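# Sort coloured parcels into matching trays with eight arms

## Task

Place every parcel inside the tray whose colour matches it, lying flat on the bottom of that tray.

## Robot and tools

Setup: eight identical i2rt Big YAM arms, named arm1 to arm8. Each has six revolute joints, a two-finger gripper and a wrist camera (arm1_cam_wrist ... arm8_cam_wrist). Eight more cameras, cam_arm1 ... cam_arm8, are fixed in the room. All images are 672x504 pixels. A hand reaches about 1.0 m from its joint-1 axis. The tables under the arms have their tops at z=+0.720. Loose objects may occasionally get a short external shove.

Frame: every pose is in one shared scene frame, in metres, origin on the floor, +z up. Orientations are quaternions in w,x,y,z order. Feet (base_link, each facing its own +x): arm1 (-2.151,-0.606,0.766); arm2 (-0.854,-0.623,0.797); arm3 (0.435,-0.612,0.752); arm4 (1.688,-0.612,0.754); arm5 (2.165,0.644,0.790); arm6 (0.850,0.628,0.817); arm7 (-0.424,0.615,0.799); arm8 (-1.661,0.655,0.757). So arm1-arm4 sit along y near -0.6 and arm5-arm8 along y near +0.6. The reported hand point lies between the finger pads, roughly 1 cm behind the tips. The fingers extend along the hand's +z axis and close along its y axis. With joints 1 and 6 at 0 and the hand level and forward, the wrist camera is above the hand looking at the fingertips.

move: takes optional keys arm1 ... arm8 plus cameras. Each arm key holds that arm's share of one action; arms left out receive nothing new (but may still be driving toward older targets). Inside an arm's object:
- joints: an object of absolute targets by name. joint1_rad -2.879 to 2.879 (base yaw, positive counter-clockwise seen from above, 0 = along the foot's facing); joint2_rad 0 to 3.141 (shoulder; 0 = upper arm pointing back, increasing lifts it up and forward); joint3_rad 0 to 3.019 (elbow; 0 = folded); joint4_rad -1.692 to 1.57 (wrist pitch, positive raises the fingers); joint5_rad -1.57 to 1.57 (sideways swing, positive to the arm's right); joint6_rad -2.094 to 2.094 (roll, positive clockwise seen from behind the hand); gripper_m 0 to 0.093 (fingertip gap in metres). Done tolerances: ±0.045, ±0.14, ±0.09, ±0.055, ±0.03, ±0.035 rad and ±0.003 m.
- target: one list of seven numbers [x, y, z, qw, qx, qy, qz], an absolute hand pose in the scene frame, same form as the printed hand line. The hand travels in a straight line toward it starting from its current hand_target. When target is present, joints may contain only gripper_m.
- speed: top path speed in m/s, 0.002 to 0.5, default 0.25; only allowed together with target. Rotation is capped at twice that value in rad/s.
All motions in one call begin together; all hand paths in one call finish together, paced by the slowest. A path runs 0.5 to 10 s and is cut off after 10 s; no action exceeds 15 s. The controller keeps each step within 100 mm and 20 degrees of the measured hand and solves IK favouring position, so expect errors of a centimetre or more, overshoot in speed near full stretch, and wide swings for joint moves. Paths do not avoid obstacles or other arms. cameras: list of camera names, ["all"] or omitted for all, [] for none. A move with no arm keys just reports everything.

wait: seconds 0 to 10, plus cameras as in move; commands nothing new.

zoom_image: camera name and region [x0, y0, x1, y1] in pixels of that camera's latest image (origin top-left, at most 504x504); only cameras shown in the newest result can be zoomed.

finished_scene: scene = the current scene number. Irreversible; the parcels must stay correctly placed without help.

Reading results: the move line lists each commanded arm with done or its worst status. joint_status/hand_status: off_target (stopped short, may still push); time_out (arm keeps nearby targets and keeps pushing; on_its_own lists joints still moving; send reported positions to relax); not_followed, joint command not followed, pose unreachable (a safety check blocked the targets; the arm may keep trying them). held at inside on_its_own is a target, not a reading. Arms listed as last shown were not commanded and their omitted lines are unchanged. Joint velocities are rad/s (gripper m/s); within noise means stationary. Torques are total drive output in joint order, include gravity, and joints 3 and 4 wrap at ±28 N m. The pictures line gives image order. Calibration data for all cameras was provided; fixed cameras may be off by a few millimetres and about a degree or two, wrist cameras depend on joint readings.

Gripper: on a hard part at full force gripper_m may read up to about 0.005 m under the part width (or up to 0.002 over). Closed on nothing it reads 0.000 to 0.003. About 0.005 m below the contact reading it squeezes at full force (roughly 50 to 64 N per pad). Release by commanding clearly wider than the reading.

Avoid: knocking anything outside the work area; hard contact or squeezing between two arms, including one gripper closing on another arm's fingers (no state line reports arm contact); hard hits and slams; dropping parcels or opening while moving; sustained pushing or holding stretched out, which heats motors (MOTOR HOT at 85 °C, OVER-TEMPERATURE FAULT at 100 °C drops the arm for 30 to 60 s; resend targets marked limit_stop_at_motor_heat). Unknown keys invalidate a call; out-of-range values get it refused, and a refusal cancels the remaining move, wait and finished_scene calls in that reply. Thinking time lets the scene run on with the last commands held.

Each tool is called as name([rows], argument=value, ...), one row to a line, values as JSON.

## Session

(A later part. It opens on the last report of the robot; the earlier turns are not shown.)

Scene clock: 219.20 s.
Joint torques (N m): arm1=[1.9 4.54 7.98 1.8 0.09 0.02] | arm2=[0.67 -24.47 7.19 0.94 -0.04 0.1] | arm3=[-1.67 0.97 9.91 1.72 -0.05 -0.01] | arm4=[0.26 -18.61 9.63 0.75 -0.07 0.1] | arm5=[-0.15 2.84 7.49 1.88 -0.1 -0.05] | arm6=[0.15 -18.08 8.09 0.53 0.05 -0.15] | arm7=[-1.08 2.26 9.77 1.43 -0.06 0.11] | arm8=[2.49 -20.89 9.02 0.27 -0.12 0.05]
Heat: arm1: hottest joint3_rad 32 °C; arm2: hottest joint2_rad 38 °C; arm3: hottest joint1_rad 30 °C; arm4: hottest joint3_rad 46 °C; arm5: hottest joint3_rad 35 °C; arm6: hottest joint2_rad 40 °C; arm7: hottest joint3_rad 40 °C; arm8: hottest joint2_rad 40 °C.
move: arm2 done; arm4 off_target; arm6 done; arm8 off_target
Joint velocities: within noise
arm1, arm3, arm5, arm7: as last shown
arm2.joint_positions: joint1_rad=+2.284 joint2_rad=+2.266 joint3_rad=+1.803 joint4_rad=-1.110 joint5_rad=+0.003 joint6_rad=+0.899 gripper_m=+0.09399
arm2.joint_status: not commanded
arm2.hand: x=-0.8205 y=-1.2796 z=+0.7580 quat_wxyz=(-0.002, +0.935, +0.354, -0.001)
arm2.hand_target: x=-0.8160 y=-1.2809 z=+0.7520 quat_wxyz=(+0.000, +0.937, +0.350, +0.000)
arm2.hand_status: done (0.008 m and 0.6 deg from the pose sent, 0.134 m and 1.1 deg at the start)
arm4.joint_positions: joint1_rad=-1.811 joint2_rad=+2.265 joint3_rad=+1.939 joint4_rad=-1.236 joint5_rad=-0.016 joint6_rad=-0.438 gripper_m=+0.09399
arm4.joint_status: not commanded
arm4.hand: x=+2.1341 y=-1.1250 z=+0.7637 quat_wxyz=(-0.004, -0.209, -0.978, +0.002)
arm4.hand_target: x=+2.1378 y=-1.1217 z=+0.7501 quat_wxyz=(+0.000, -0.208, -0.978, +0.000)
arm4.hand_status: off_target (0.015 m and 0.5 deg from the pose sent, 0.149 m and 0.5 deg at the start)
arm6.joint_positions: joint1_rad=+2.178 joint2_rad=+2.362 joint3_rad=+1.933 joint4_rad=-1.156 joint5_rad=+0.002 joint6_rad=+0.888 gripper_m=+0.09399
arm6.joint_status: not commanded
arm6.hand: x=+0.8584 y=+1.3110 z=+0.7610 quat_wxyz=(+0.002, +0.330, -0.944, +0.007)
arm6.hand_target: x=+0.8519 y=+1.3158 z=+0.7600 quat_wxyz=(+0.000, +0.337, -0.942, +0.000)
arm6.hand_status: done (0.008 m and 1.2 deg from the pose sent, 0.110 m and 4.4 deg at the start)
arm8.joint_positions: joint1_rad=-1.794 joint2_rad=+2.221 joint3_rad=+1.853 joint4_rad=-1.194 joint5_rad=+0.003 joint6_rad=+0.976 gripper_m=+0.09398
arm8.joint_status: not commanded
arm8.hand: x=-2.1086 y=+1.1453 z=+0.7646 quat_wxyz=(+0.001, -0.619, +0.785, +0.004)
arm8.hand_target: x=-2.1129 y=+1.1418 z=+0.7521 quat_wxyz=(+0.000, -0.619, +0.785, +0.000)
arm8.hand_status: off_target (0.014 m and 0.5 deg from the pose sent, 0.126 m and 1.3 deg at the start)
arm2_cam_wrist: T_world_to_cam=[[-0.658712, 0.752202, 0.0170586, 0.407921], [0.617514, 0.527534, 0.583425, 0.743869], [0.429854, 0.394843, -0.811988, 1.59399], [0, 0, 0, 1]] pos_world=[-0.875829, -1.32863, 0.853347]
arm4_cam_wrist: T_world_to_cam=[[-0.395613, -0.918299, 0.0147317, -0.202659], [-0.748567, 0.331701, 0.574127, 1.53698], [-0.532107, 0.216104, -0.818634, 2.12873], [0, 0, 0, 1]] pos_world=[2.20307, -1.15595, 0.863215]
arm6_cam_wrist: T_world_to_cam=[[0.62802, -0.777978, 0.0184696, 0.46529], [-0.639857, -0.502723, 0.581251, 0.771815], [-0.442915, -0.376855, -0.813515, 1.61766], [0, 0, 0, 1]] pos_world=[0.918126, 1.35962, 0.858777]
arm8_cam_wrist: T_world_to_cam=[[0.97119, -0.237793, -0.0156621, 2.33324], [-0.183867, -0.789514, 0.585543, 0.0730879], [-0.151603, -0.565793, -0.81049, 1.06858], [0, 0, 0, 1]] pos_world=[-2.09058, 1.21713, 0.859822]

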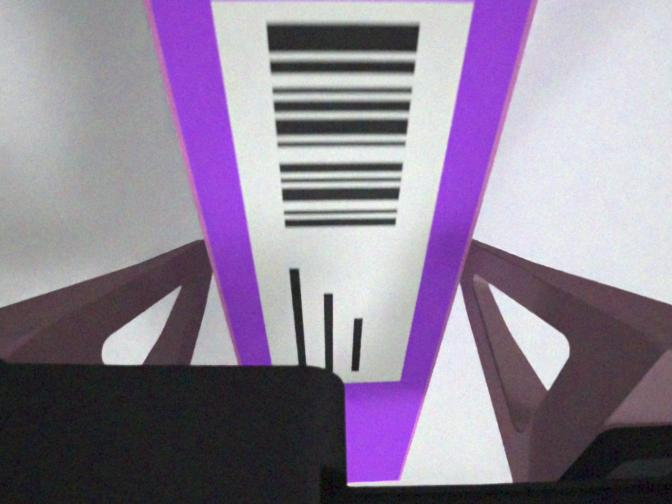

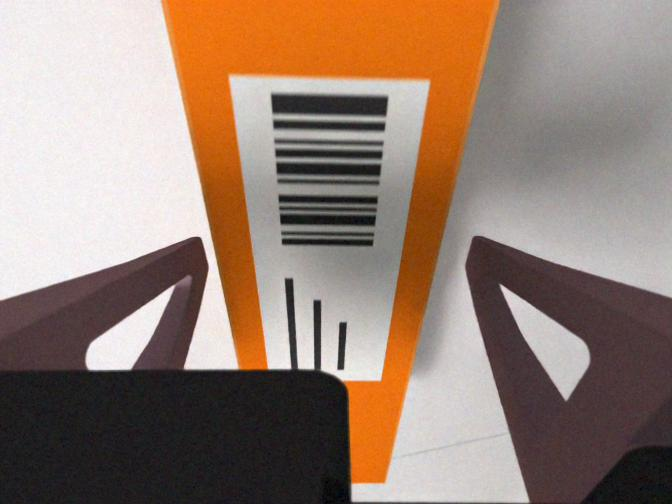

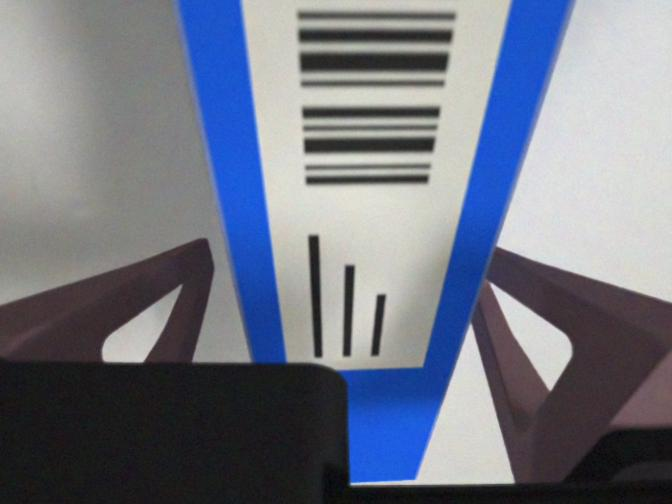

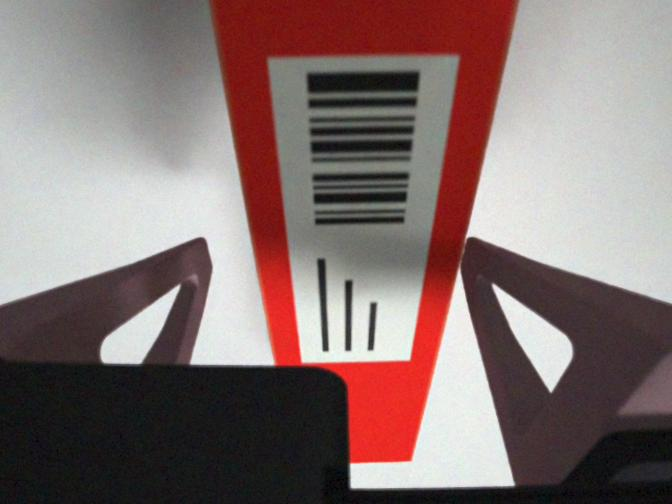

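move(arm4={"target":[2.138,-1.122,0.731,0,0.208,0.978,0],"speed":0.1}, arm6={"target":[0.857,1.310,0.757,0,0.337,-0.9415,0],"speed":0.1}, arm8={"target":[-2.105,1.139,0.728,0,0.619,-0.785,0],"speed":0.1}, cameras=["arm4_cam_wrist","arm8_cam_wrist"])

move(arm2={"joints":{"gripper_m":0.055}}, arm4={"joints":{"gripper_m":0.055}}, arm6={"joints":{"gripper_m":0.055}}, arm8={"joints":{"gripper_m":0.055}}, cameras=["arm2_cam_wrist","arm4_cam_wrist","arm6_cam_wrist","arm8_cam_wrist"])

Scene clock: 241.53 s.
Joint torques (N m): arm1=[2.2 4.48 8.03 1.68 0.1 0.03] | arm2=[0.67 -24.41 7.28 0.94 -0.04 0.09] | arm3=[-1.61 1.08 9.94 1.7 -0.06 -0.01] | arm4=[0.26 -18.26 9.18 0.77 -0.06 0.1] | arm5=[-0.38 2.9 7.49 1.8 -0.04 -0.06] | arm6=[-0.44 -18.78 7.46 0.54 0.05 -0.17] | arm7=[-1.08 2.37 9.84 1.48 -0.06 0.1] | arm8=[2.08 -20.42 8.42 0.29 -0.11 -0.02]
Heat: arm1: hottest joint3_rad 32 °C; arm2: hottest joint3_rad 37 °C; arm3: hottest joint1_rad 30 °C; arm4: hottest joint3_rad 44 °C; arm5: hottest joint3_rad 35 °C; arm6: hottest joint2_rad 40 °C; arm7: hottest joint3_rad 40 °C; arm8: hottest joint2_rad 41 °C.
move: arm4 off_target; arm6 done; arm8 off_target
Joint velocities: within noise
arm1, arm2, arm3, arm5, arm7: as last shown
arm4.joint_positions: joint1_rad=-1.811 joint2_rad=+2.279 joint3_rad=+1.928 joint4_rad=-1.200 joint5_rad=-0.016 joint6_rad=-0.438 gripper_m=+0.09399
arm4.joint_status: not commanded
arm4.hand: x=+2.1357 y=-1.1272 z=+0.7503 quat_wxyz=(-0.008, -0.209, -0.978, +0.005)
arm4.hand_target: x=+2.1377 y=-1.1217 z=+0.7314 quat_wxyz=(+0.000, -0.208, -0.978, +0.000)
arm4.hand_status: off_target (0.020 m and 1.1 deg from the pose sent, 0.033 m and 0.5 deg at the start)
arm6.joint_positions: joint1_rad=+2.178 joint2_rad=+2.362 joint3_rad=+1.907 joint4_rad=-1.136 joint5_rad=+0.002 joint6_rad=+0.883 gripper_m=+0.09399
arm6.joint_status: not commanded
arm6.hand: x=+0.8583 y=+1.3052 z=+0.7521 quat_wxyz=(+0.003, +0.332, -0.943, +0.010)
arm6.hand_target: x=+0.8569 y=+1.3099 z=+0.7570 quat_wxyz=(+0.000, +0.337, -0.941, +0.000)
arm6.hand_status: done (0.007 m and 1.3 deg from the pose sent, 0.004 m and 1.2 deg at the start)
arm8.joint_positions: joint1_rad=-1.794 joint2_rad=+2.221 joint3_rad=+1.803 joint4_rad=-1.132 joint5_rad=+0.003 joint6_rad=+0.976 gripper_m=+0.09398
arm8.joint_status: not commanded
arm8.hand: x=-2.1056 y=+1.1420 z=+0.7468 quat_wxyz=(+0.001, -0.619, +0.785, +0.010)
arm8.hand_target: x=-2.1047 y=+1.1385 z=+0.7283 quat_wxyz=(+0.000, -0.619, +0.785, +0.000)
arm8.hand_status: off_target (0.019 m and 1.1 deg from the pose sent, 0.037 m and 0.5 deg at the start)
arm4_cam_wrist: T_world_to_cam=[[-0.395539, -0.918248, 0.0192192, -0.207276], [-0.752479, 0.33599, 0.566467, 1.56551], [-0.526615, 0.209598, -0.82386, 2.10406], [0, 0, 0, 1]] pos_world=[2.20406, -1.15734, 0.850621]
arm8_cam_wrist: T_world_to_cam=[[0.971027, -0.237643, -0.0251365, 2.33579], [-0.179401, -0.794423, 0.580265, 0.100483], [-0.157865, -0.558943, -0.81404, 1.03435], [0, 0, 0, 1]] pos_world=[-2.0868, 1.21305, 0.842408]

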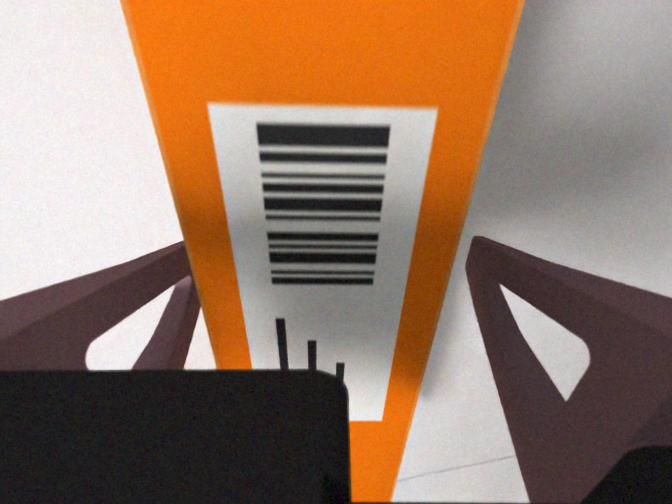

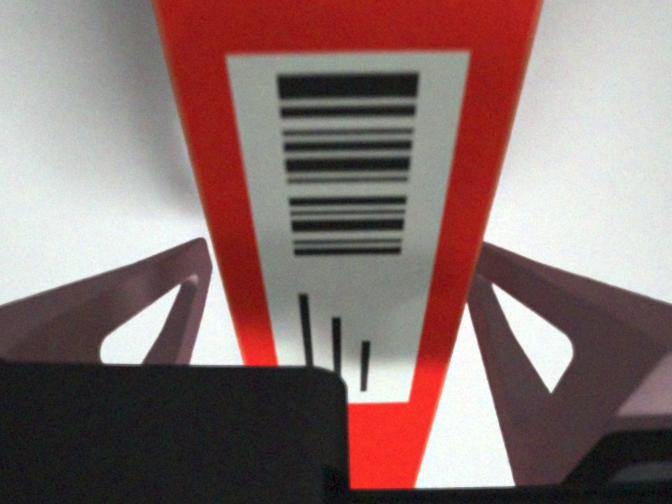

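Scene clock: 242.17 s.
Joint torques (N m): arm1=[2.14 4.54 7.95 1.72 0.08 -0.01] | arm2=[0.73 -24.47 7.27 0.92 -0.03 0.08] | arm3=[-1.67 0.91 9.91 1.72 -0.06 -0.01] | arm4=[0.32 -18.26 9.18 0.77 -0.06 0.1] | arm5=[-0.67 2.96 7.58 1.99 -0.07 -0.06] | arm6=[-0.5 -18.9 7.46 0.51 0.07 -0.18] | arm7=[-1.08 2.37 9.8 1.47 -0.07 0.12] | arm8=[2.08 -20.31 8.36 0.28 -0.11 -0.04]
Heat: arm1: hottest joint3_rad 32 °C; arm2: hottest joint3_rad 37 °C; arm3: hottest joint1_rad 30 °C; arm4: hottest joint3_rad 44 °C; arm5: hottest joint3_rad 35 °C; arm6: hottest joint2_rad 40 °C; arm7: hottest joint3_rad 40 °C; arm8: hottest joint2_rad 41 °C.
move: arm2 off_target; arm4 off_target; arm6 off_target; arm8 off_target
Joint velocities: within noise
arm1, arm3, arm5, arm7: as last shown
arm2.joint_positions: joint1_rad=+2.284 joint2_rad=+2.266 joint3_rad=+1.803 joint4_rad=-1.110 joint5_rad=+0.002 joint6_rad=+0.900 gripper_m=+0.05915
arm2.joint_status: gripper_m off_target (ended at +0.05918, target +0.05500)
arm2.hand: x=-0.8204 y=-1.2796 z=+0.7580 quat_wxyz=(-0.002, +0.935, +0.354, -0.001)
arm2.hand_target: x=-0.8160 y=-1.2809 z=+0.7520 quat_wxyz=(+0.000, +0.937, +0.350, +0.000)
arm2.hand_status: not commanded
arm4.joint_positions: joint1_rad=-1.811 joint2_rad=+2.279 joint3_rad=+1.928 joint4_rad=-1.200 joint5_rad=-0.016 joint6_rad=-0.438 gripper_m=+0.05987
arm4.joint_status: gripper_m off_target (ended at +0.05990, target +0.05500)
arm4.hand: x=+2.1357 y=-1.1272 z=+0.7503 quat_wxyz=(-0.008, -0.209, -0.978, +0.005)
arm4.hand_target: x=+2.1377 y=-1.1217 z=+0.7314 quat_wxyz=(+0.000, -0.208, -0.978, +0.000)
arm4.hand_status: not commanded
arm6.joint_positions: joint1_rad=+2.178 joint2_rad=+2.362 joint3_rad=+1.907 joint4_rad=-1.136 joint5_rad=+0.001 joint6_rad=+0.883 gripper_m=+0.06014
arm6.joint_status: gripper_m off_target (ended at +0.06017, target +0.05500)
arm6.hand: x=+0.8582 y=+1.3052 z=+0.7521 quat_wxyz=(+0.003, +0.332, -0.943, +0.010)
arm6.hand_target: x=+0.8569 y=+1.3098 z=+0.7570 quat_wxyz=(+0.000, +0.337, -0.941, +0.000)
arm6.hand_status: not commanded
arm8.joint_positions: joint1_rad=-1.794 joint2_rad=+2.221 joint3_rad=+1.803 joint4_rad=-1.132 joint5_rad=+0.003 joint6_rad=+0.976 gripper_m=+0.06018
arm8.joint_status: gripper_m off_target (ended at +0.06020, target +0.05500)
arm8.hand: x=-2.1057 y=+1.1421 z=+0.7468 quat_wxyz=(+0.001, -0.619, +0.785, +0.010)
arm8.hand_target: x=-2.1047 y=+1.1386 z=+0.7283 quat_wxyz=(+0.000, -0.619, +0.785, +0.000)
arm8.hand_status: not commanded
arm2_cam_wrist: T_world_to_cam=[[-0.658177, 0.752676, 0.0168108, 0.409233], [0.617659, 0.527075, 0.583685, 0.743164], [0.430465, 0.394551, -0.811806, 1.59398], [0, 0, 0, 1]] pos_world=[-0.875827, -1.32863, 0.853347]
arm4_cam_wrist: T_world_to_cam=[[-0.395539, -0.918248, 0.0192192, -0.207276], [-0.752479, 0.33599, 0.566467, 1.56551], [-0.526615, 0.209598, -0.82386, 2.10406], [0, 0, 0, 1]] pos_world=[2.20406, -1.15734, 0.850621]
arm6_cam_wrist: T_world_to_cam=[[0.631905, -0.774716, 0.0226146, 0.450477], [-0.636805, -0.502343, 0.58492, 0.768123], [-0.441786, -0.384015, -0.810776, 1.61445], [0, 0, 0, 1]] pos_world=[0.917727, 1.35482, 0.849477]
arm8_cam_wrist: T_world_to_cam=[[0.97103, -0.237597, -0.0254601, 2.33601], [-0.179211, -0.794576, 0.580114, 0.101194], [-0.158063, -0.558745, -0.814137, 1.03378], [0, 0, 0, 1]] pos_world=[-2.0868, 1.21305, 0.842408]

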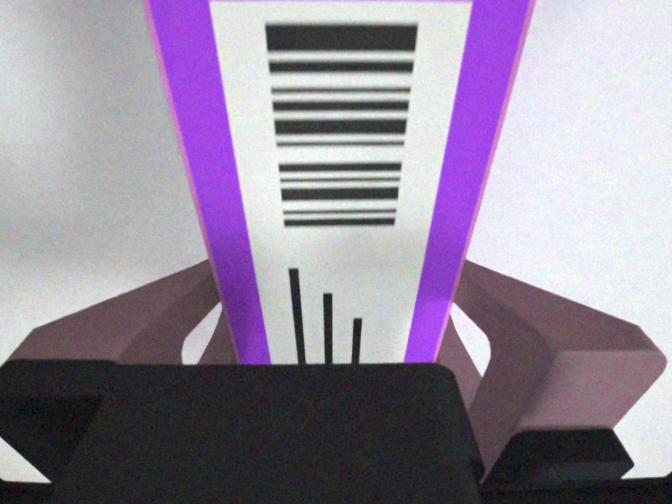

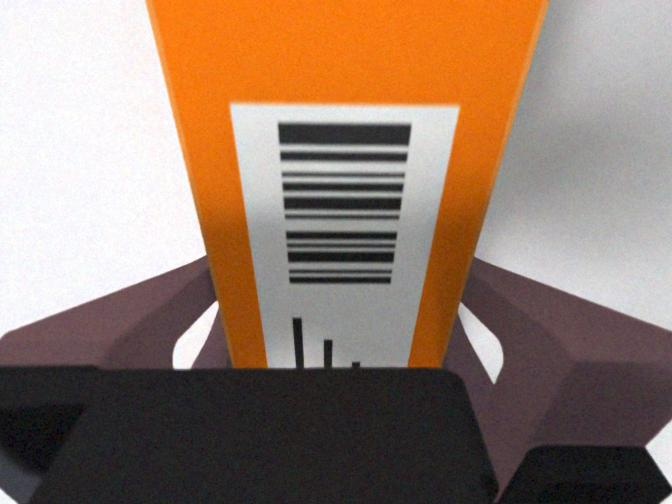

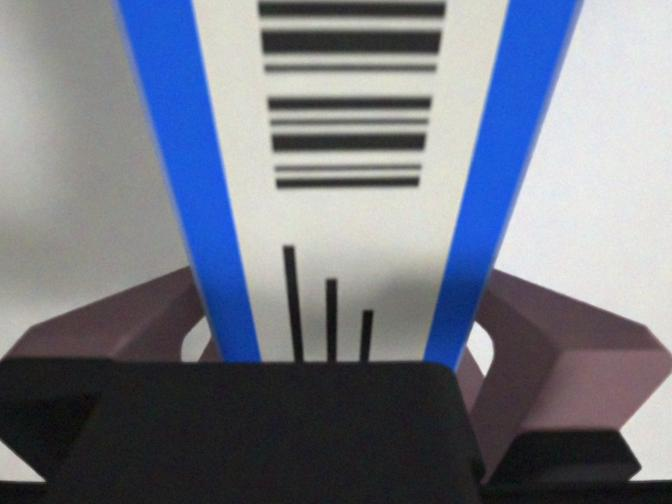

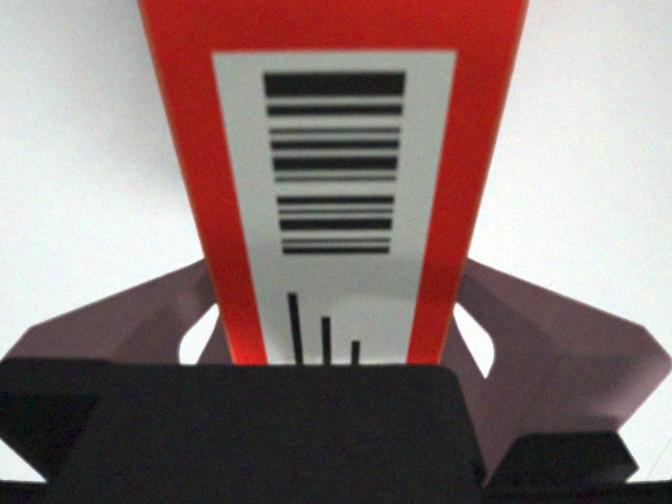

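move(arm2={"target":[-0.816,-1.281,0.86,0,0.9367,0.3502,0],"speed":0.15,"joints":{"gripper_m":0.052}}, arm4={"target":[2.138,-1.122,0.86,0,0.208,0.978,0],"speed":0.15,"joints":{"gripper_m":0.052}}, arm6={"target":[0.857,1.310,0.86,0,0.337,-0.9415,0],"speed":0.15,"joints":{"gripper_m":0.052}}, arm8={"target":[-2.105,1.139,0.86,0,0.619,-0.785,0],"speed":0.15,"joints":{"gripper_m":0.052}}, cameras=[])

move(arm2={"joints":{"joint2_rad":1.2,"joint3_rad":1.25,"joint4_rad":-1.62}}, arm4={"joints":{"joint2_rad":1.2,"joint3_rad":1.25,"joint4_rad":-1.62}}, arm6={"joints":{"joint2_rad":1.2,"joint3_rad":1.25,"joint4_rad":-1.62}}, arm8={"joints":{"joint2_rad":1.2,"joint3_rad":1.25,"joint4_rad":-1.62}}, cameras=["cam_arm4","cam_arm8"])

Scene clock: 302.70 s.
Joint torques (N m): arm1=[1.96 4.37 8.02 1.74 0.1 0.02] | arm2=[0.67 -25.64 11.43 0.05 -0.05 0.08] | arm3=[-1.67 0.97 9.91 1.72 -0.07 0] | arm4=[0.03 -19.96 14.91 -0.36 -0.08 0.08] | arm5=[-0.38 3.31 7.46 1.81 -0.12 -0.06] | arm6=[-0.44 -20.48 12.15 -0.31 0.08 -0.16] | arm7=[-1.08 2.26 9.76 1.44 -0.08 0.11] | arm8=[1.79 -22.65 13.7 -0.69 -0.1 -0.02]
Heat: arm1: hottest joint3_rad 32 °C; arm2: hottest joint2_rad 36 °C; arm3: hottest joint1_rad 30 °C; arm4: hottest joint3_rad 41 °C; arm5: hottest joint3_rad 35 °C; arm6: hottest joint2_rad 40 °C; arm7: hottest joint3_rad 40 °C; arm8: hottest joint2_rad 39 °C.
move: arm2 off_target; arm4 off_target; arm6 off_target; arm8 off_target
Joint velocities: within noise
arm1, arm3, arm5, arm7: as last shown
arm2.joint_positions: joint1_rad=+2.284 joint2_rad=+2.170 joint3_rad=+1.850 joint4_rad=-1.298 joint5_rad=+0.002 joint6_rad=+0.900 gripper_m=+0.05915
arm2.joint_status: gripper_m off_target (ended at +0.05915, target +0.05200)
arm2.hand: x=-0.8212 y=-1.2643 z=+0.8354 quat_wxyz=(-0.024, +0.935, +0.354, +0.006)
arm2.hand_target: x=-0.8161 y=-1.2798 z=+0.8602 quat_wxyz=(+0.000, +0.937, +0.350, +0.000)
arm2.hand_status: off_target (0.030 m and 2.9 deg from the pose sent, 0.102 m and 0.5 deg at the start)
arm4.joint_positions: joint1_rad=-1.811 joint2_rad=+2.204 joint3_rad=+2.025 joint4_rad=-1.443 joint5_rad=-0.016 joint6_rad=-0.438 gripper_m=+0.05987
arm4.joint_status: gripper_m off_target (ended at +0.05986, target +0.05200)
arm4.hand: x=+2.1241 y=-1.1117 z=+0.8357 quat_wxyz=(+0.020, -0.209, -0.978, -0.016)
arm4.hand_target: x=+2.1371 y=-1.1209 z=+0.8603 quat_wxyz=(-0.001, -0.208, -0.978, +0.000)
arm4.hand_status: off_target (0.030 m and 3.0 deg from the pose sent, 0.110 m and 1.1 deg at the start)
arm6.joint_positions: joint1_rad=+2.178 joint2_rad=+2.273 joint3_rad=+1.930 joint4_rad=-1.305 joint5_rad=+0.001 joint6_rad=+0.882 gripper_m=+0.06014
arm6.joint_status: gripper_m off_target (ended at +0.06014, target +0.05200)
arm6.hand: x=+0.8580 y=+1.2870 z=+0.8189 quat_wxyz=(+0.013, +0.332, -0.942, +0.037)
arm6.hand_target: x=+0.8569 y=+1.3078 z=+0.8602 quat_wxyz=(+0.000, +0.337, -0.941, +0.000)
arm6.hand_status: off_target (0.047 m and 4.5 deg from the pose sent, 0.108 m and 1.3 deg at the start)
arm8.joint_positions: joint1_rad=-1.794 joint2_rad=+2.135 joint3_rad=+1.901 joint4_rad=-1.382 joint5_rad=+0.003 joint6_rad=+0.976 gripper_m=+0.06018
arm8.joint_status: gripper_m off_target (ended at +0.06018, target +0.05200)
arm8.hand: x=-2.0939 y=+1.1293 z=+0.8367 quat_wxyz=(+0.003, -0.619, +0.785, -0.023)
arm8.hand_target: x=-2.1044 y=+1.1383 z=+0.8602 quat_wxyz=(+0.000, -0.619, +0.785, +0.000)
arm8.hand_status: off_target (0.028 m and 2.7 deg from the pose sent, 0.113 m and 1.2 deg at the start)

Scene clock: 304.47 s.
Joint torques (N m): arm1=[2.32 4.13 7.88 1.69 0.1 0.01] | arm2=[0.73 -9.11 8.09 0.31 -0.05 0.08] | arm3=[-1.67 1.03 9.91 1.73 -0.06 -0.01] | arm4=[0.32 -7.41 9.77 0.02 -0.08 0.08] | arm5=[-0.26 3.37 7.41 2 -0.07 -0.02] | arm6=[-0.44 -6.71 8.76 -0.06 0.09 -0.15] | arm7=[-1.26 2.26 9.77 1.46 -0.08 0.12] | arm8=[2.14 -7.88 9.2 -0.38 -0.1 -0.01]
Heat: arm1: hottest joint3_rad 32 °C; arm2: hottest joint2_rad 36 °C; arm3: hottest joint1_rad 30 °C; arm4: hottest joint3_rad 41 °C; arm5: hottest joint3_rad 35 °C; arm6: hottest joint2_rad 40 °C; arm7: hottest joint3_rad 40 °C; arm8: hottest joint2_rad 39 °C.
move: arm2 done; arm4 done; arm6 done; arm8 done
Joint velocities: within noise
arm1, arm3, arm5, arm7: as last shown
arm2.joint_positions: joint1_rad=+2.284 joint2_rad=+1.200 joint3_rad=+1.251 joint4_rad=-1.614 joint5_rad=+0.002 joint6_rad=+0.900 gripper_m=+0.05915
arm2.joint_status: all done
arm2.hand: x=-0.8375 y=-0.9541 z=+1.0789 quat_wxyz=(+0.003, +0.935, +0.354, -0.002)
arm2.hand_target: x=-0.8352 y=-0.9523 z=+1.0784 quat_wxyz=(+0.000, +0.937, +0.350, +0.000)
arm2.hand_status: not commanded
arm4.joint_positions: joint1_rad=-1.811 joint2_rad=+1.211 joint3_rad=+1.256 joint4_rad=-1.615 joint5_rad=-0.016 joint6_rad=-0.438 gripper_m=+0.05987
arm4.joint_status: all done
arm4.hand: x=+1.9109 y=-0.8600 z=+1.0337 quat_wxyz=(+0.000, -0.209, -0.978, +0.000)
arm4.hand_target: x=+1.9093 y=-0.8556 z=+1.0348 quat_wxyz=(+0.000, -0.208, -0.978, +0.000)
arm4.hand_status: not commanded
arm6.joint_positions: joint1_rad=+2.178 joint2_rad=+1.214 joint3_rad=+1.246 joint4_rad=-1.615 joint5_rad=+0.001 joint6_rad=+0.882 gripper_m=+0.06014
arm6.joint_status: all done
arm6.hand: x=+0.8546 y=+0.9602 z=+1.0924 quat_wxyz=(+0.002, +0.333, -0.943, +0.006)
arm6.hand_target: x=+0.8539 y=+0.9578 z=+1.0986 quat_wxyz=(+0.000, +0.337, -0.942, +0.000)
arm6.hand_status: not commanded
arm8.joint_positions: joint1_rad=-1.794 joint2_rad=+1.205 joint3_rad=+1.253 joint4_rad=-1.616 joint5_rad=+0.003 joint6_rad=+0.976 gripper_m=+0.06018
arm8.joint_status: all done
arm8.hand: x=-1.8846 y=+0.9011 z=+1.0382 quat_wxyz=(+0.001, -0.620, +0.785, +0.001)
arm8.hand_target: x=-1.8837 y=+0.8984 z=+1.0386 quat_wxyz=(+0.000, -0.619, +0.785, +0.000)
arm8.hand_status: not commanded

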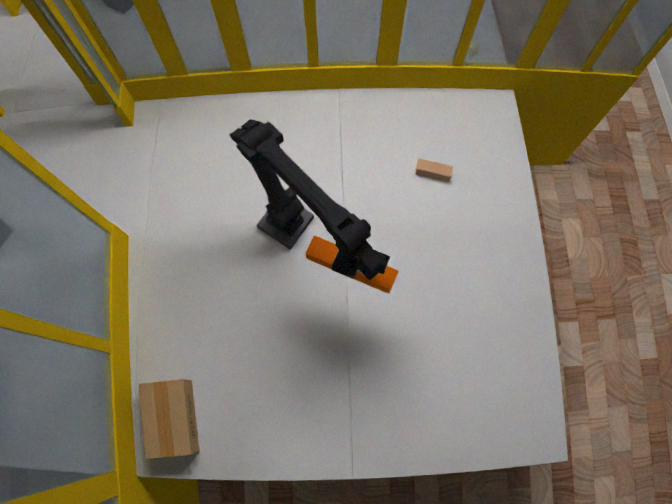

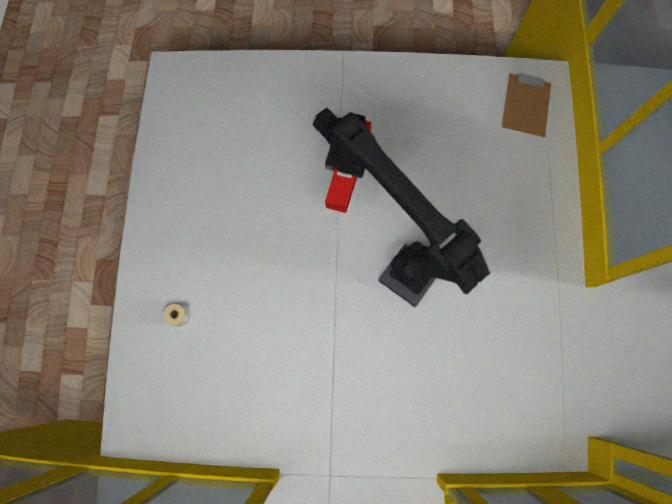

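move(arm2={"joints":{"joint1_rad":-1.365}}, arm4={"joints":{"joint1_rad":1.836}}, arm6={"joints":{"joint1_rad":-1.332}}, arm8={"joints":{"joint1_rad":0.283}}, cameras=["cam_arm3","cam_arm7","arm8_cam_wrist"])

Scene clock: 315.30 s.
Joint torques (N m): arm1=[2.2 4.6 7.9 1.66 0.08 0.01] | arm2=[-0.21 -10.46 8.08 0.28 0.01 0.08] | arm3=[-1.67 1.03 9.89 1.7 -0.05 -0.01] | arm4=[1.14 -7.36 9.77 0.01 -0.11 0.07] | arm5=[-0.32 3.37 7.45 1.92 -0.11 -0.05] | arm6=[-1.2 -6.77 8.79 -0.02 0.09 -0.14] | arm7=[-1.08 2.26 9.74 1.47 -0.08 0.11] | arm8=[2.26 -7.82 9.29 -0.38 -0.06 -0.03]
Heat: arm1: hottest joint3_rad 32 °C; arm2: hottest joint2_rad 36 °C; arm3: hottest joint1_rad 30 °C; arm4: hottest joint3_rad 42 °C; arm5: hottest joint3_rad 35 °C; arm6: hottest joint2_rad 38 °C; arm7: hottest joint3_rad 41 °C; arm8: hottest joint2_rad 38 °C.
move: arm2 done; arm4 done; arm6 done; arm8 done
Joint velocities: within noise
arm1.joint_positions: joint1_rad=+1.558 joint2_rad=+0.521 joint3_rad=+1.431 joint4_rad=-1.508 joint5_rad=+0.032 joint6_rad=-0.133 gripper_m=+0.09398
arm1.joint_status: not commanded
arm1.hand: x=-2.0780 y=-0.4536 z=+1.3057 quat_wxyz=(-0.415, +0.520, -0.717, -0.207)
arm1.hand_target: x=-2.0811 y=-0.4555 z=+1.3136 quat_wxyz=(-0.422, +0.521, -0.710, -0.215)
arm1.hand_status: not commanded
arm2.joint_positions: joint1_rad=-1.360 joint2_rad=+1.213 joint3_rad=+1.251 joint4_rad=-1.614 joint5_rad=+0.001 joint6_rad=+0.900 gripper_m=+0.05917
arm2.joint_status: all done
arm2.hand: x=-0.7085 y=-0.3233 z=+1.0754 quat_wxyz=(+0.001, +0.110, -0.994, +0.002)
arm2.hand_target: x=-0.7089 y=-0.3273 z=+1.0791 quat_wxyz=(+0.000, +0.101, -0.995, -0.001)
arm2.hand_status: not commanded
arm3.joint_positions: joint1_rad=-1.237 joint2_rad=+0.623 joint3_rad=+1.443 joint4_rad=-1.225 joint5_rad=+0.214 joint6_rad=-0.288 gripper_m=+0.09397
arm3.joint_status: not commanded
arm3.hand: x=+0.5322 y=-0.3973 z=+1.3440 quat_wxyz=(-0.526, +0.548, -0.623, -0.186)
arm3.hand_target: x=+0.5341 y=-0.4021 z=+1.3573 quat_wxyz=(-0.538, +0.537, -0.622, -0.189)
arm3.hand_status: not commanded
arm4.joint_positions: joint1_rad=+1.823 joint2_rad=+1.212 joint3_rad=+1.256 joint4_rad=-1.615 joint5_rad=-0.016 joint6_rad=-0.438 gripper_m=+0.06001
arm4.joint_status: all done
arm4.hand: x=+1.3783 y=-0.4912 z=+1.0361 quat_wxyz=(+0.012, +0.999, +0.036, -0.009)
arm4.hand_target: x=+1.3811 y=-0.4968 z=+1.0376 quat_wxyz=(+0.012, +0.999, +0.041, -0.010)
arm4.hand_status: not commanded
arm5.joint_positions: joint1_rad=+0.539 joint2_rad=+0.625 joint3_rad=+1.427 joint4_rad=-1.371 joint5_rad=+0.119 joint6_rad=-0.097 gripper_m=+0.09397
arm5.joint_status: not commanded
arm5.hand: x=+1.9393 y=+0.5988 z=+1.3388 quat_wxyz=(-0.011, +0.867, +0.137, -0.480)
arm5.hand_target: x=+1.9418 y=+0.5979 z=+1.3513 quat_wxyz=(-0.008, +0.859, +0.137, -0.492)
arm5.hand_status: not commanded
arm6.joint_positions: joint1_rad=-1.324 joint2_rad=+1.214 joint3_rad=+1.246 joint4_rad=-1.615 joint5_rad=+0.001 joint6_rad=+0.880 gripper_m=+0.06012
arm6.joint_status: all done
arm6.hand: x=+0.7296 y=+0.3191 z=+1.0924 quat_wxyz=(+0.006, -0.987, -0.159, -0.003)
arm6.hand_target: x=+0.7280 y=+0.3224 z=+1.0986 quat_wxyz=(+0.000, -0.987, -0.158, +0.001)
arm6.hand_status: not commanded
arm7.joint_positions: joint1_rad=-1.201 joint2_rad=+0.496 joint3_rad=+1.379 joint4_rad=-1.460 joint5_rad=-0.022 joint6_rad=+0.046 gripper_m=+0.09397
arm7.joint_status: not commanded
arm7.hand: x=-0.4655 y=+0.4490 z=+1.3303 quat_wxyz=(-0.304, -0.709, -0.521, +0.366)
arm7.hand_target: x=-0.4662 y=+0.4521 z=+1.3403 quat_wxyz=(-0.309, -0.706, -0.514, +0.376)
arm7.hand_status: not commanded
arm8.joint_positions: joint1_rad=+0.276 joint2_rad=+1.205 joint3_rad=+1.253 joint4_rad=-1.616 joint5_rad=+0.001 joint6_rad=+0.976 gripper_m=+0.06016
arm8.joint_status: all done
arm8.hand: x=-1.7692 y=+0.3415 z=+1.0388 quat_wxyz=(-0.002, -0.991, -0.132, +0.001)
arm8.hand_target: x=-1.7662 y=+0.3433 z=+1.0391 quat_wxyz=(-0.001, -0.991, -0.134, +0.000)
arm8.hand_status: not commanded
pictures: arm8_cam_wrist, cam_arm3, cam_arm7
arm8_cam_wrist: T_world_to_cam=[[-0.256363, 0.96649, -0.0132302, -0.768845], [0.779431, 0.214801, 0.588513, 0.698599], [0.571634, 0.140561, -0.808379, 1.92365], [0, 0, 0, 1]] pos_world=[-1.84124, 0.322632, 1.13373]

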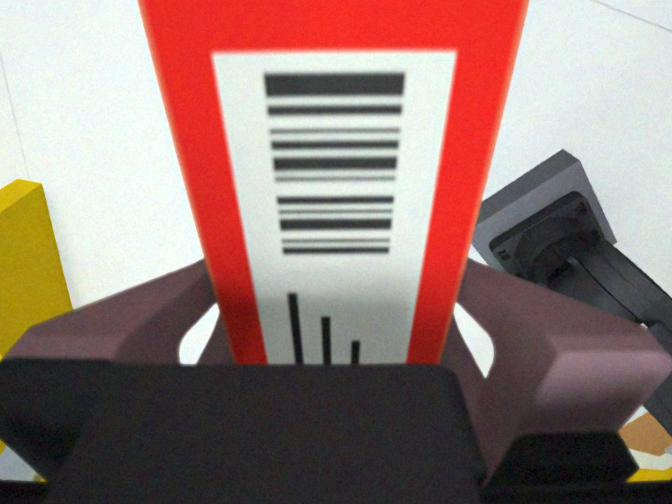

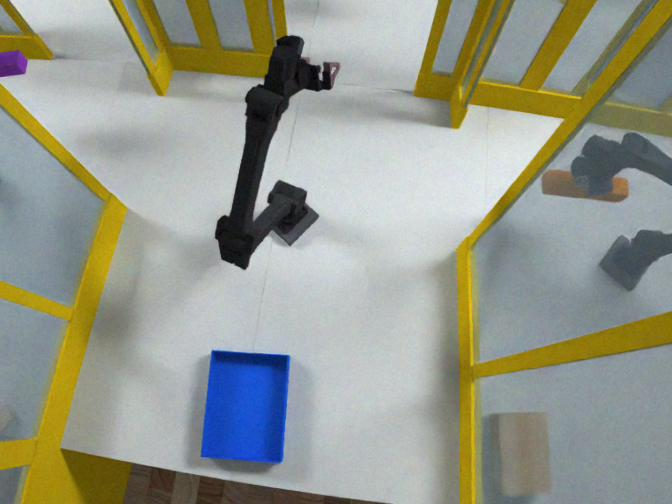

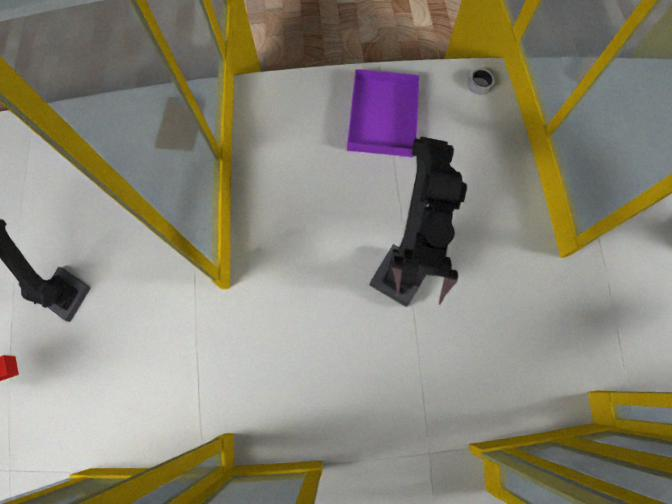

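move(arm2={"target":[-0.53,0.0,0.87,0,0.110,-0.994,0]}, arm4={"target":[1.06,-0.38,0.87,0,0.999,0.04,0]}, arm6={"target":[0.59,0.0,0.87,0,-0.987,-0.159,0]}, arm8={"target":[-1.82,0.0,0.87,0,-0.991,-0.132,0]}, cameras=["cam_arm3","cam_arm7","cam_arm8"])

Scene clock: 334.30 s.
Joint torques (N m): arm1=[2.37 4.6 7.94 1.68 0.09 0] | arm2=[-0.32 -25.88 12.11 0.05 0.09 -0.2] | arm3=[-1.67 1.03 9.94 1.66 -0.06 -0.01] | arm4=[1.79 -17.67 15.25 -0.23 -0.02 0.11] | arm5=[-0.15 3.25 7.35 1.74 -0.11 -0.01] | arm6=[-1.44 -17.26 12.6 -0.27 0.08 -0.17] | arm7=[-1.14 2.32 9.77 1.44 -0.07 0.1] | arm8=[2.32 -21.01 14.24 -0.57 -0.06 0.05]
Heat: arm1: hottest joint3_rad 32 °C; arm2: hottest joint3_rad 36 °C; arm3: hottest joint1_rad 30 °C; arm4: hottest joint3_rad 43 °C; arm5: hottest joint3_rad 35 °C; arm6: hottest joint2_rad 36 °C; arm7: hottest joint3_rad 41 °C; arm8: hottest joint2_rad 36 °C.
move: arm2 off_target; arm4 off_target; arm6 off_target; arm8 off_target
Joint velocities: within noise
arm1, arm3, arm5, arm7: as last shown
arm2.joint_positions: joint1_rad=-1.382 joint2_rad=+2.284 joint3_rad=+2.102 joint4_rad=-1.423 joint5_rad=+0.001 joint6_rad=+0.886 gripper_m=+0.05917
arm2.joint_status: not commanded
arm2.hand: x=-0.5406 y=-0.0105 z=+0.8552 quat_wxyz=(+0.009, +0.106, -0.994, +0.014)
arm2.hand_target: x=-0.5303 y=-0.0008 z=+0.8702 quat_wxyz=(-0.001, +0.110, -0.994, +0.000)
arm2.hand_status: off_target (0.021 m and 2.0 deg from the pose sent, 0.423 m and 0.2 deg at the start)
arm4.joint_positions: joint1_rad=+1.827 joint2_rad=+2.150 joint3_rad=+1.981 joint4_rad=-1.441 joint5_rad=+0.011 joint6_rad=-0.435 gripper_m=+0.06001
arm4.joint_status: not commanded
arm4.hand: x=+1.0793 y=-0.3767 z=+0.8591 quat_wxyz=(+0.007, +0.999, +0.037, +0.014)
arm4.hand_target: x=+1.0611 y=-0.3806 z=+0.8702 quat_wxyz=(+0.000, +0.999, +0.040, -0.001)
arm4.hand_status: off_target (0.022 m and 1.8 deg from the pose sent, 0.376 m and 1.8 deg at the start)
arm6.joint_positions: joint1_rad=-1.334 joint2_rad=+2.224 joint3_rad=+1.937 joint4_rad=-1.324 joint5_rad=+0.001 joint6_rad=+0.868 gripper_m=+0.06012
arm6.joint_status: not commanded
arm6.hand: x=+0.6034 y=+0.0140 z=+0.8533 quat_wxyz=(+0.018, -0.987, -0.160, -0.010)
arm6.hand_target: x=+0.5904 y=+0.0011 z=+0.8703 quat_wxyz=(+0.000, -0.987, -0.159, +0.000)
arm6.hand_status: off_target (0.026 m and 2.3 deg from the pose sent, 0.413 m and 0.8 deg at the start)
arm8.joint_positions: joint1_rad=+0.362 joint2_rad=+2.163 joint3_rad=+2.011 joint4_rad=-1.444 joint5_rad=+0.001 joint6_rad=+1.061 gripper_m=+0.06016
arm8.joint_status: not commanded
arm8.hand: x=-1.8212 y=+0.0142 z=+0.8616 quat_wxyz=(+0.011, -0.991, -0.133, -0.004)
arm8.hand_target: x=-1.8199 y=+0.0007 z=+0.8700 quat_wxyz=(-0.001, -0.991, -0.132, +0.000)
arm8.hand_status: off_target (0.017 m and 1.4 deg from the pose sent, 0.384 m and 0.2 deg at the start)

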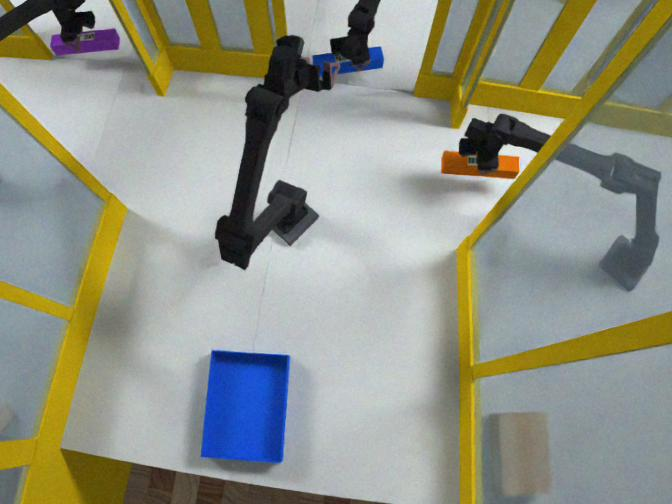

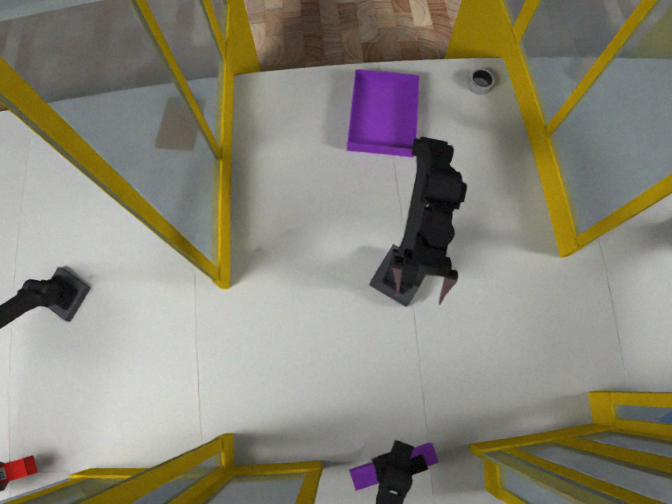

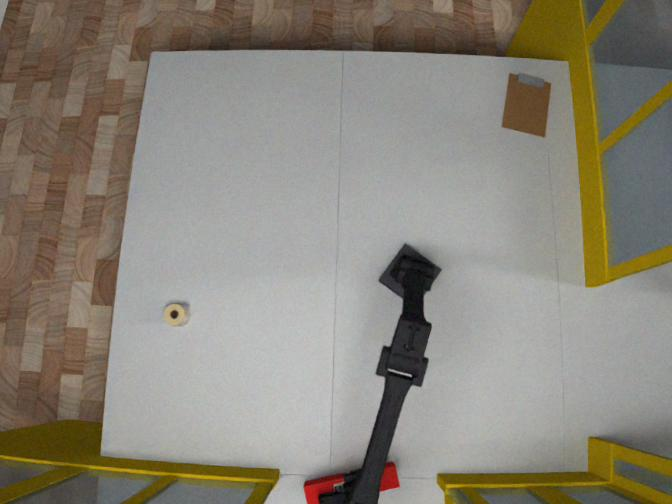

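move(arm2={"target":[-0.53,0.0,0.756,0,0.110,-0.994,0],"speed":0.1}, arm4={"target":[1.06,-0.38,0.738,0,0.999,0.04,0],"speed":0.1}, arm6={"target":[0.59,0.0,0.757,0,-0.987,-0.159,0],"speed":0.1}, arm8={"target":[-1.82,0.0,0.735,0,-0.991,-0.132,0],"speed":0.1}, cameras=["arm2_cam_wrist","arm4_cam_wrist","arm6_cam_wrist","arm8_cam_wrist"])

Scene clock: 344.80 s.
Joint torques (N m): arm1=[2.2 4.54 7.99 1.69 0.1 0.02] | arm2=[-0.32 -26.58 7.66 0.94 0.08 -0.2] | arm3=[-1.67 0.97 9.92 1.69 -0.05 0] | arm4=[1.55 -18.32 9.4 0.72 -0.02 0.09] | arm5=[-0.85 3.19 7.45 1.76 -0.07 -0.04] | arm6=[-1.32 -17.79 7.9 0.54 0.06 -0.17] | arm7=[-1.2 2.32 9.77 1.42 -0.07 0.11] | arm8=[2.37 -21.42 8.98 0.14 -0.06 0.04]
Heat: arm1: hottest joint3_rad 32 °C; arm2: hottest joint3_rad 36 °C; arm3: hottest joint1_rad 30 °C; arm4: hottest joint3_rad 43 °C; arm5: hottest joint3_rad 35 °C; arm6: hottest joint2_rad 35 °C; arm7: hottest joint3_rad 41 °C; arm8: hottest joint2_rad 36 °C.
move: arm2 done; arm4 off_target; arm6 done; arm8 off_target
Joint velocities: within noise
arm1, arm3, arm5, arm7: as last shown
arm2.joint_positions: joint1_rad=-1.382 joint2_rad=+2.382 joint3_rad=+2.029 joint4_rad=-1.223 joint5_rad=+0.001 joint6_rad=+0.886 gripper_m=+0.05917
arm2.joint_status: not commanded
arm2.hand: x=-0.5351 y=+0.0005 z=+0.7619 quat_wxyz=(+0.001, +0.106, -0.994, +0.002)
arm2.hand_target: x=-0.5300 y=-0.0001 z=+0.7560 quat_wxyz=(+0.000, +0.110, -0.994, +0.000)
arm2.hand_status: done (0.008 m and 0.5 deg from the pose sent, 0.100 m and 2.0 deg at the start)
arm4.joint_positions: joint1_rad=+1.827 joint2_rad=+2.257 joint3_rad=+1.876 joint4_rad=-1.188 joint5_rad=+0.011 joint6_rad=-0.435 gripper_m=+0.06001
arm4.joint_status: not commanded
arm4.hand: x=+1.0627 y=-0.3719 z=+0.7513 quat_wxyz=(-0.001, +0.999, +0.036, -0.005)
arm4.hand_target: x=+1.0604 y=-0.3802 z=+0.7381 quat_wxyz=(+0.000, +0.999, +0.040, +0.000)
arm4.hand_status: off_target (0.016 m and 0.7 deg from the pose sent, 0.123 m and 1.8 deg at the start)
arm6.joint_positions: joint1_rad=-1.334 joint2_rad=+2.345 joint3_rad=+1.893 joint4_rad=-1.132 joint5_rad=+0.001 joint6_rad=+0.868 gripper_m=+0.06012
arm6.joint_status: not commanded
arm6.hand: x=+0.5984 y=+0.0015 z=+0.7584 quat_wxyz=(+0.006, -0.987, -0.160, -0.003)
arm6.hand_target: x=+0.5901 y=+0.0002 z=+0.7569 quat_wxyz=(+0.000, -0.987, -0.159, +0.000)
arm6.hand_status: done (0.009 m and 0.8 deg from the pose sent, 0.098 m and 2.3 deg at the start)
arm8.joint_positions: joint1_rad=+0.362 joint2_rad=+2.269 joint3_rad=+1.891 joint4_rad=-1.184 joint5_rad=+0.001 joint6_rad=+1.061 gripper_m=+0.06016
arm8.joint_status: not commanded
arm8.hand: x=-1.8244 y=+0.0011 z=+0.7478 quat_wxyz=(-0.004, -0.991, -0.132, +0.002)
arm8.hand_target: x=-1.8200 y=+0.0003 z=+0.7350 quat_wxyz=(+0.000, -0.991, -0.132, +0.000)
arm8.hand_status: off_target (0.014 m and 0.5 deg from the pose sent, 0.127 m and 1.4 deg at the start)
arm2_cam_wrist: T_world_to_cam=[[0.205576, -0.978511, 0.0159397, 0.0970978], [-0.795111, -0.157505, 0.585654, -0.867175], [-0.570559, -0.13307, -0.810404, 0.432791], [0, 0, 0, 1]] pos_world=[-0.462529, 0.0160185, 0.857052]
arm4_cam_wrist: T_world_to_cam=[[-0.086363, 0.996168, 0.0138273, 0.449274], [0.817025, 0.0628764, 0.573164, -1.27082], [0.570098, 0.0607974, -0.819324, 0.15725], [0, 0, 0, 1]] pos_world=[0.987444, -0.377208, 0.851015]
arm6_cam_wrist: T_world_to_cam=[[-0.322826, 0.946301, 0.0172834, 0.177184], [0.773212, 0.253158, 0.581424, -0.898202], [0.545827, 0.201062, -0.813417, 0.414304], [0, 0, 0, 1]] pos_world=[0.525562, -0.0235828, 0.856176]
arm8_cam_wrist: T_world_to_cam=[[-0.25713, 0.966219, -0.0174508, -0.456201], [0.779772, 0.218112, 0.586841, 0.987878], [0.570823, 0.137287, -0.809514, 1.76712], [0, 0, 0, 1]] pos_world=[-1.89634, -0.0172803, 0.842824]

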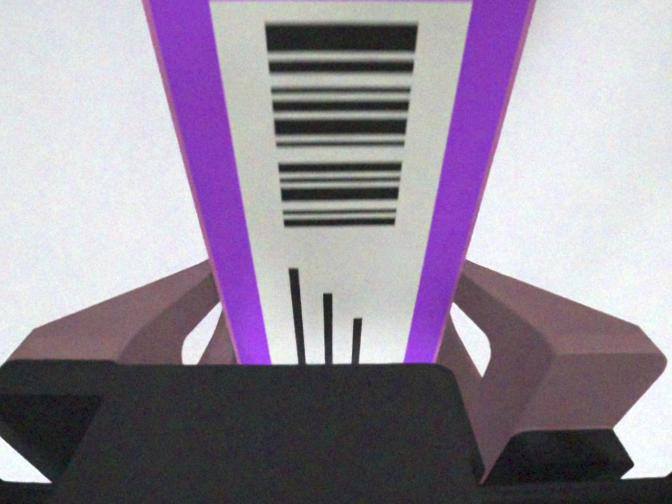

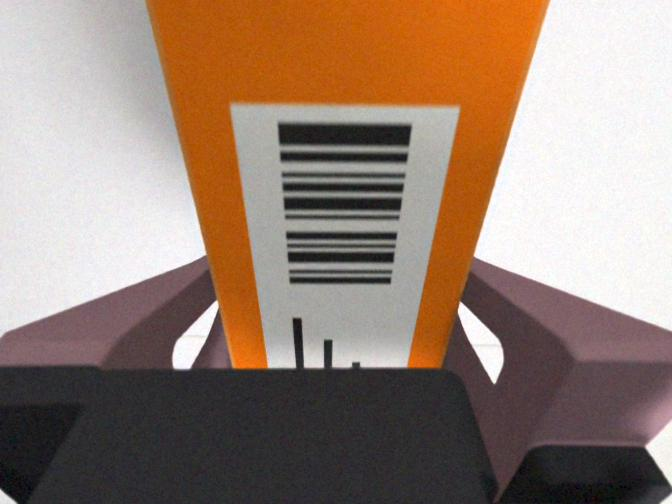

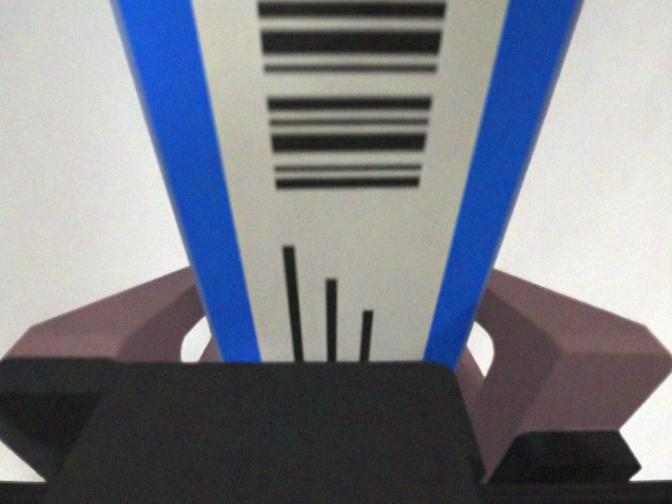

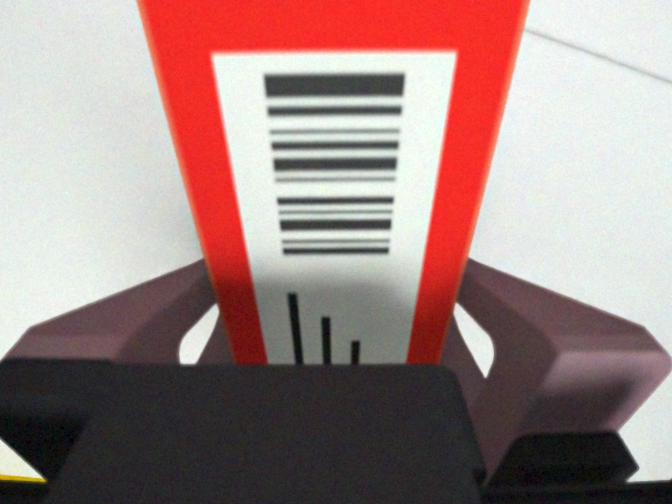

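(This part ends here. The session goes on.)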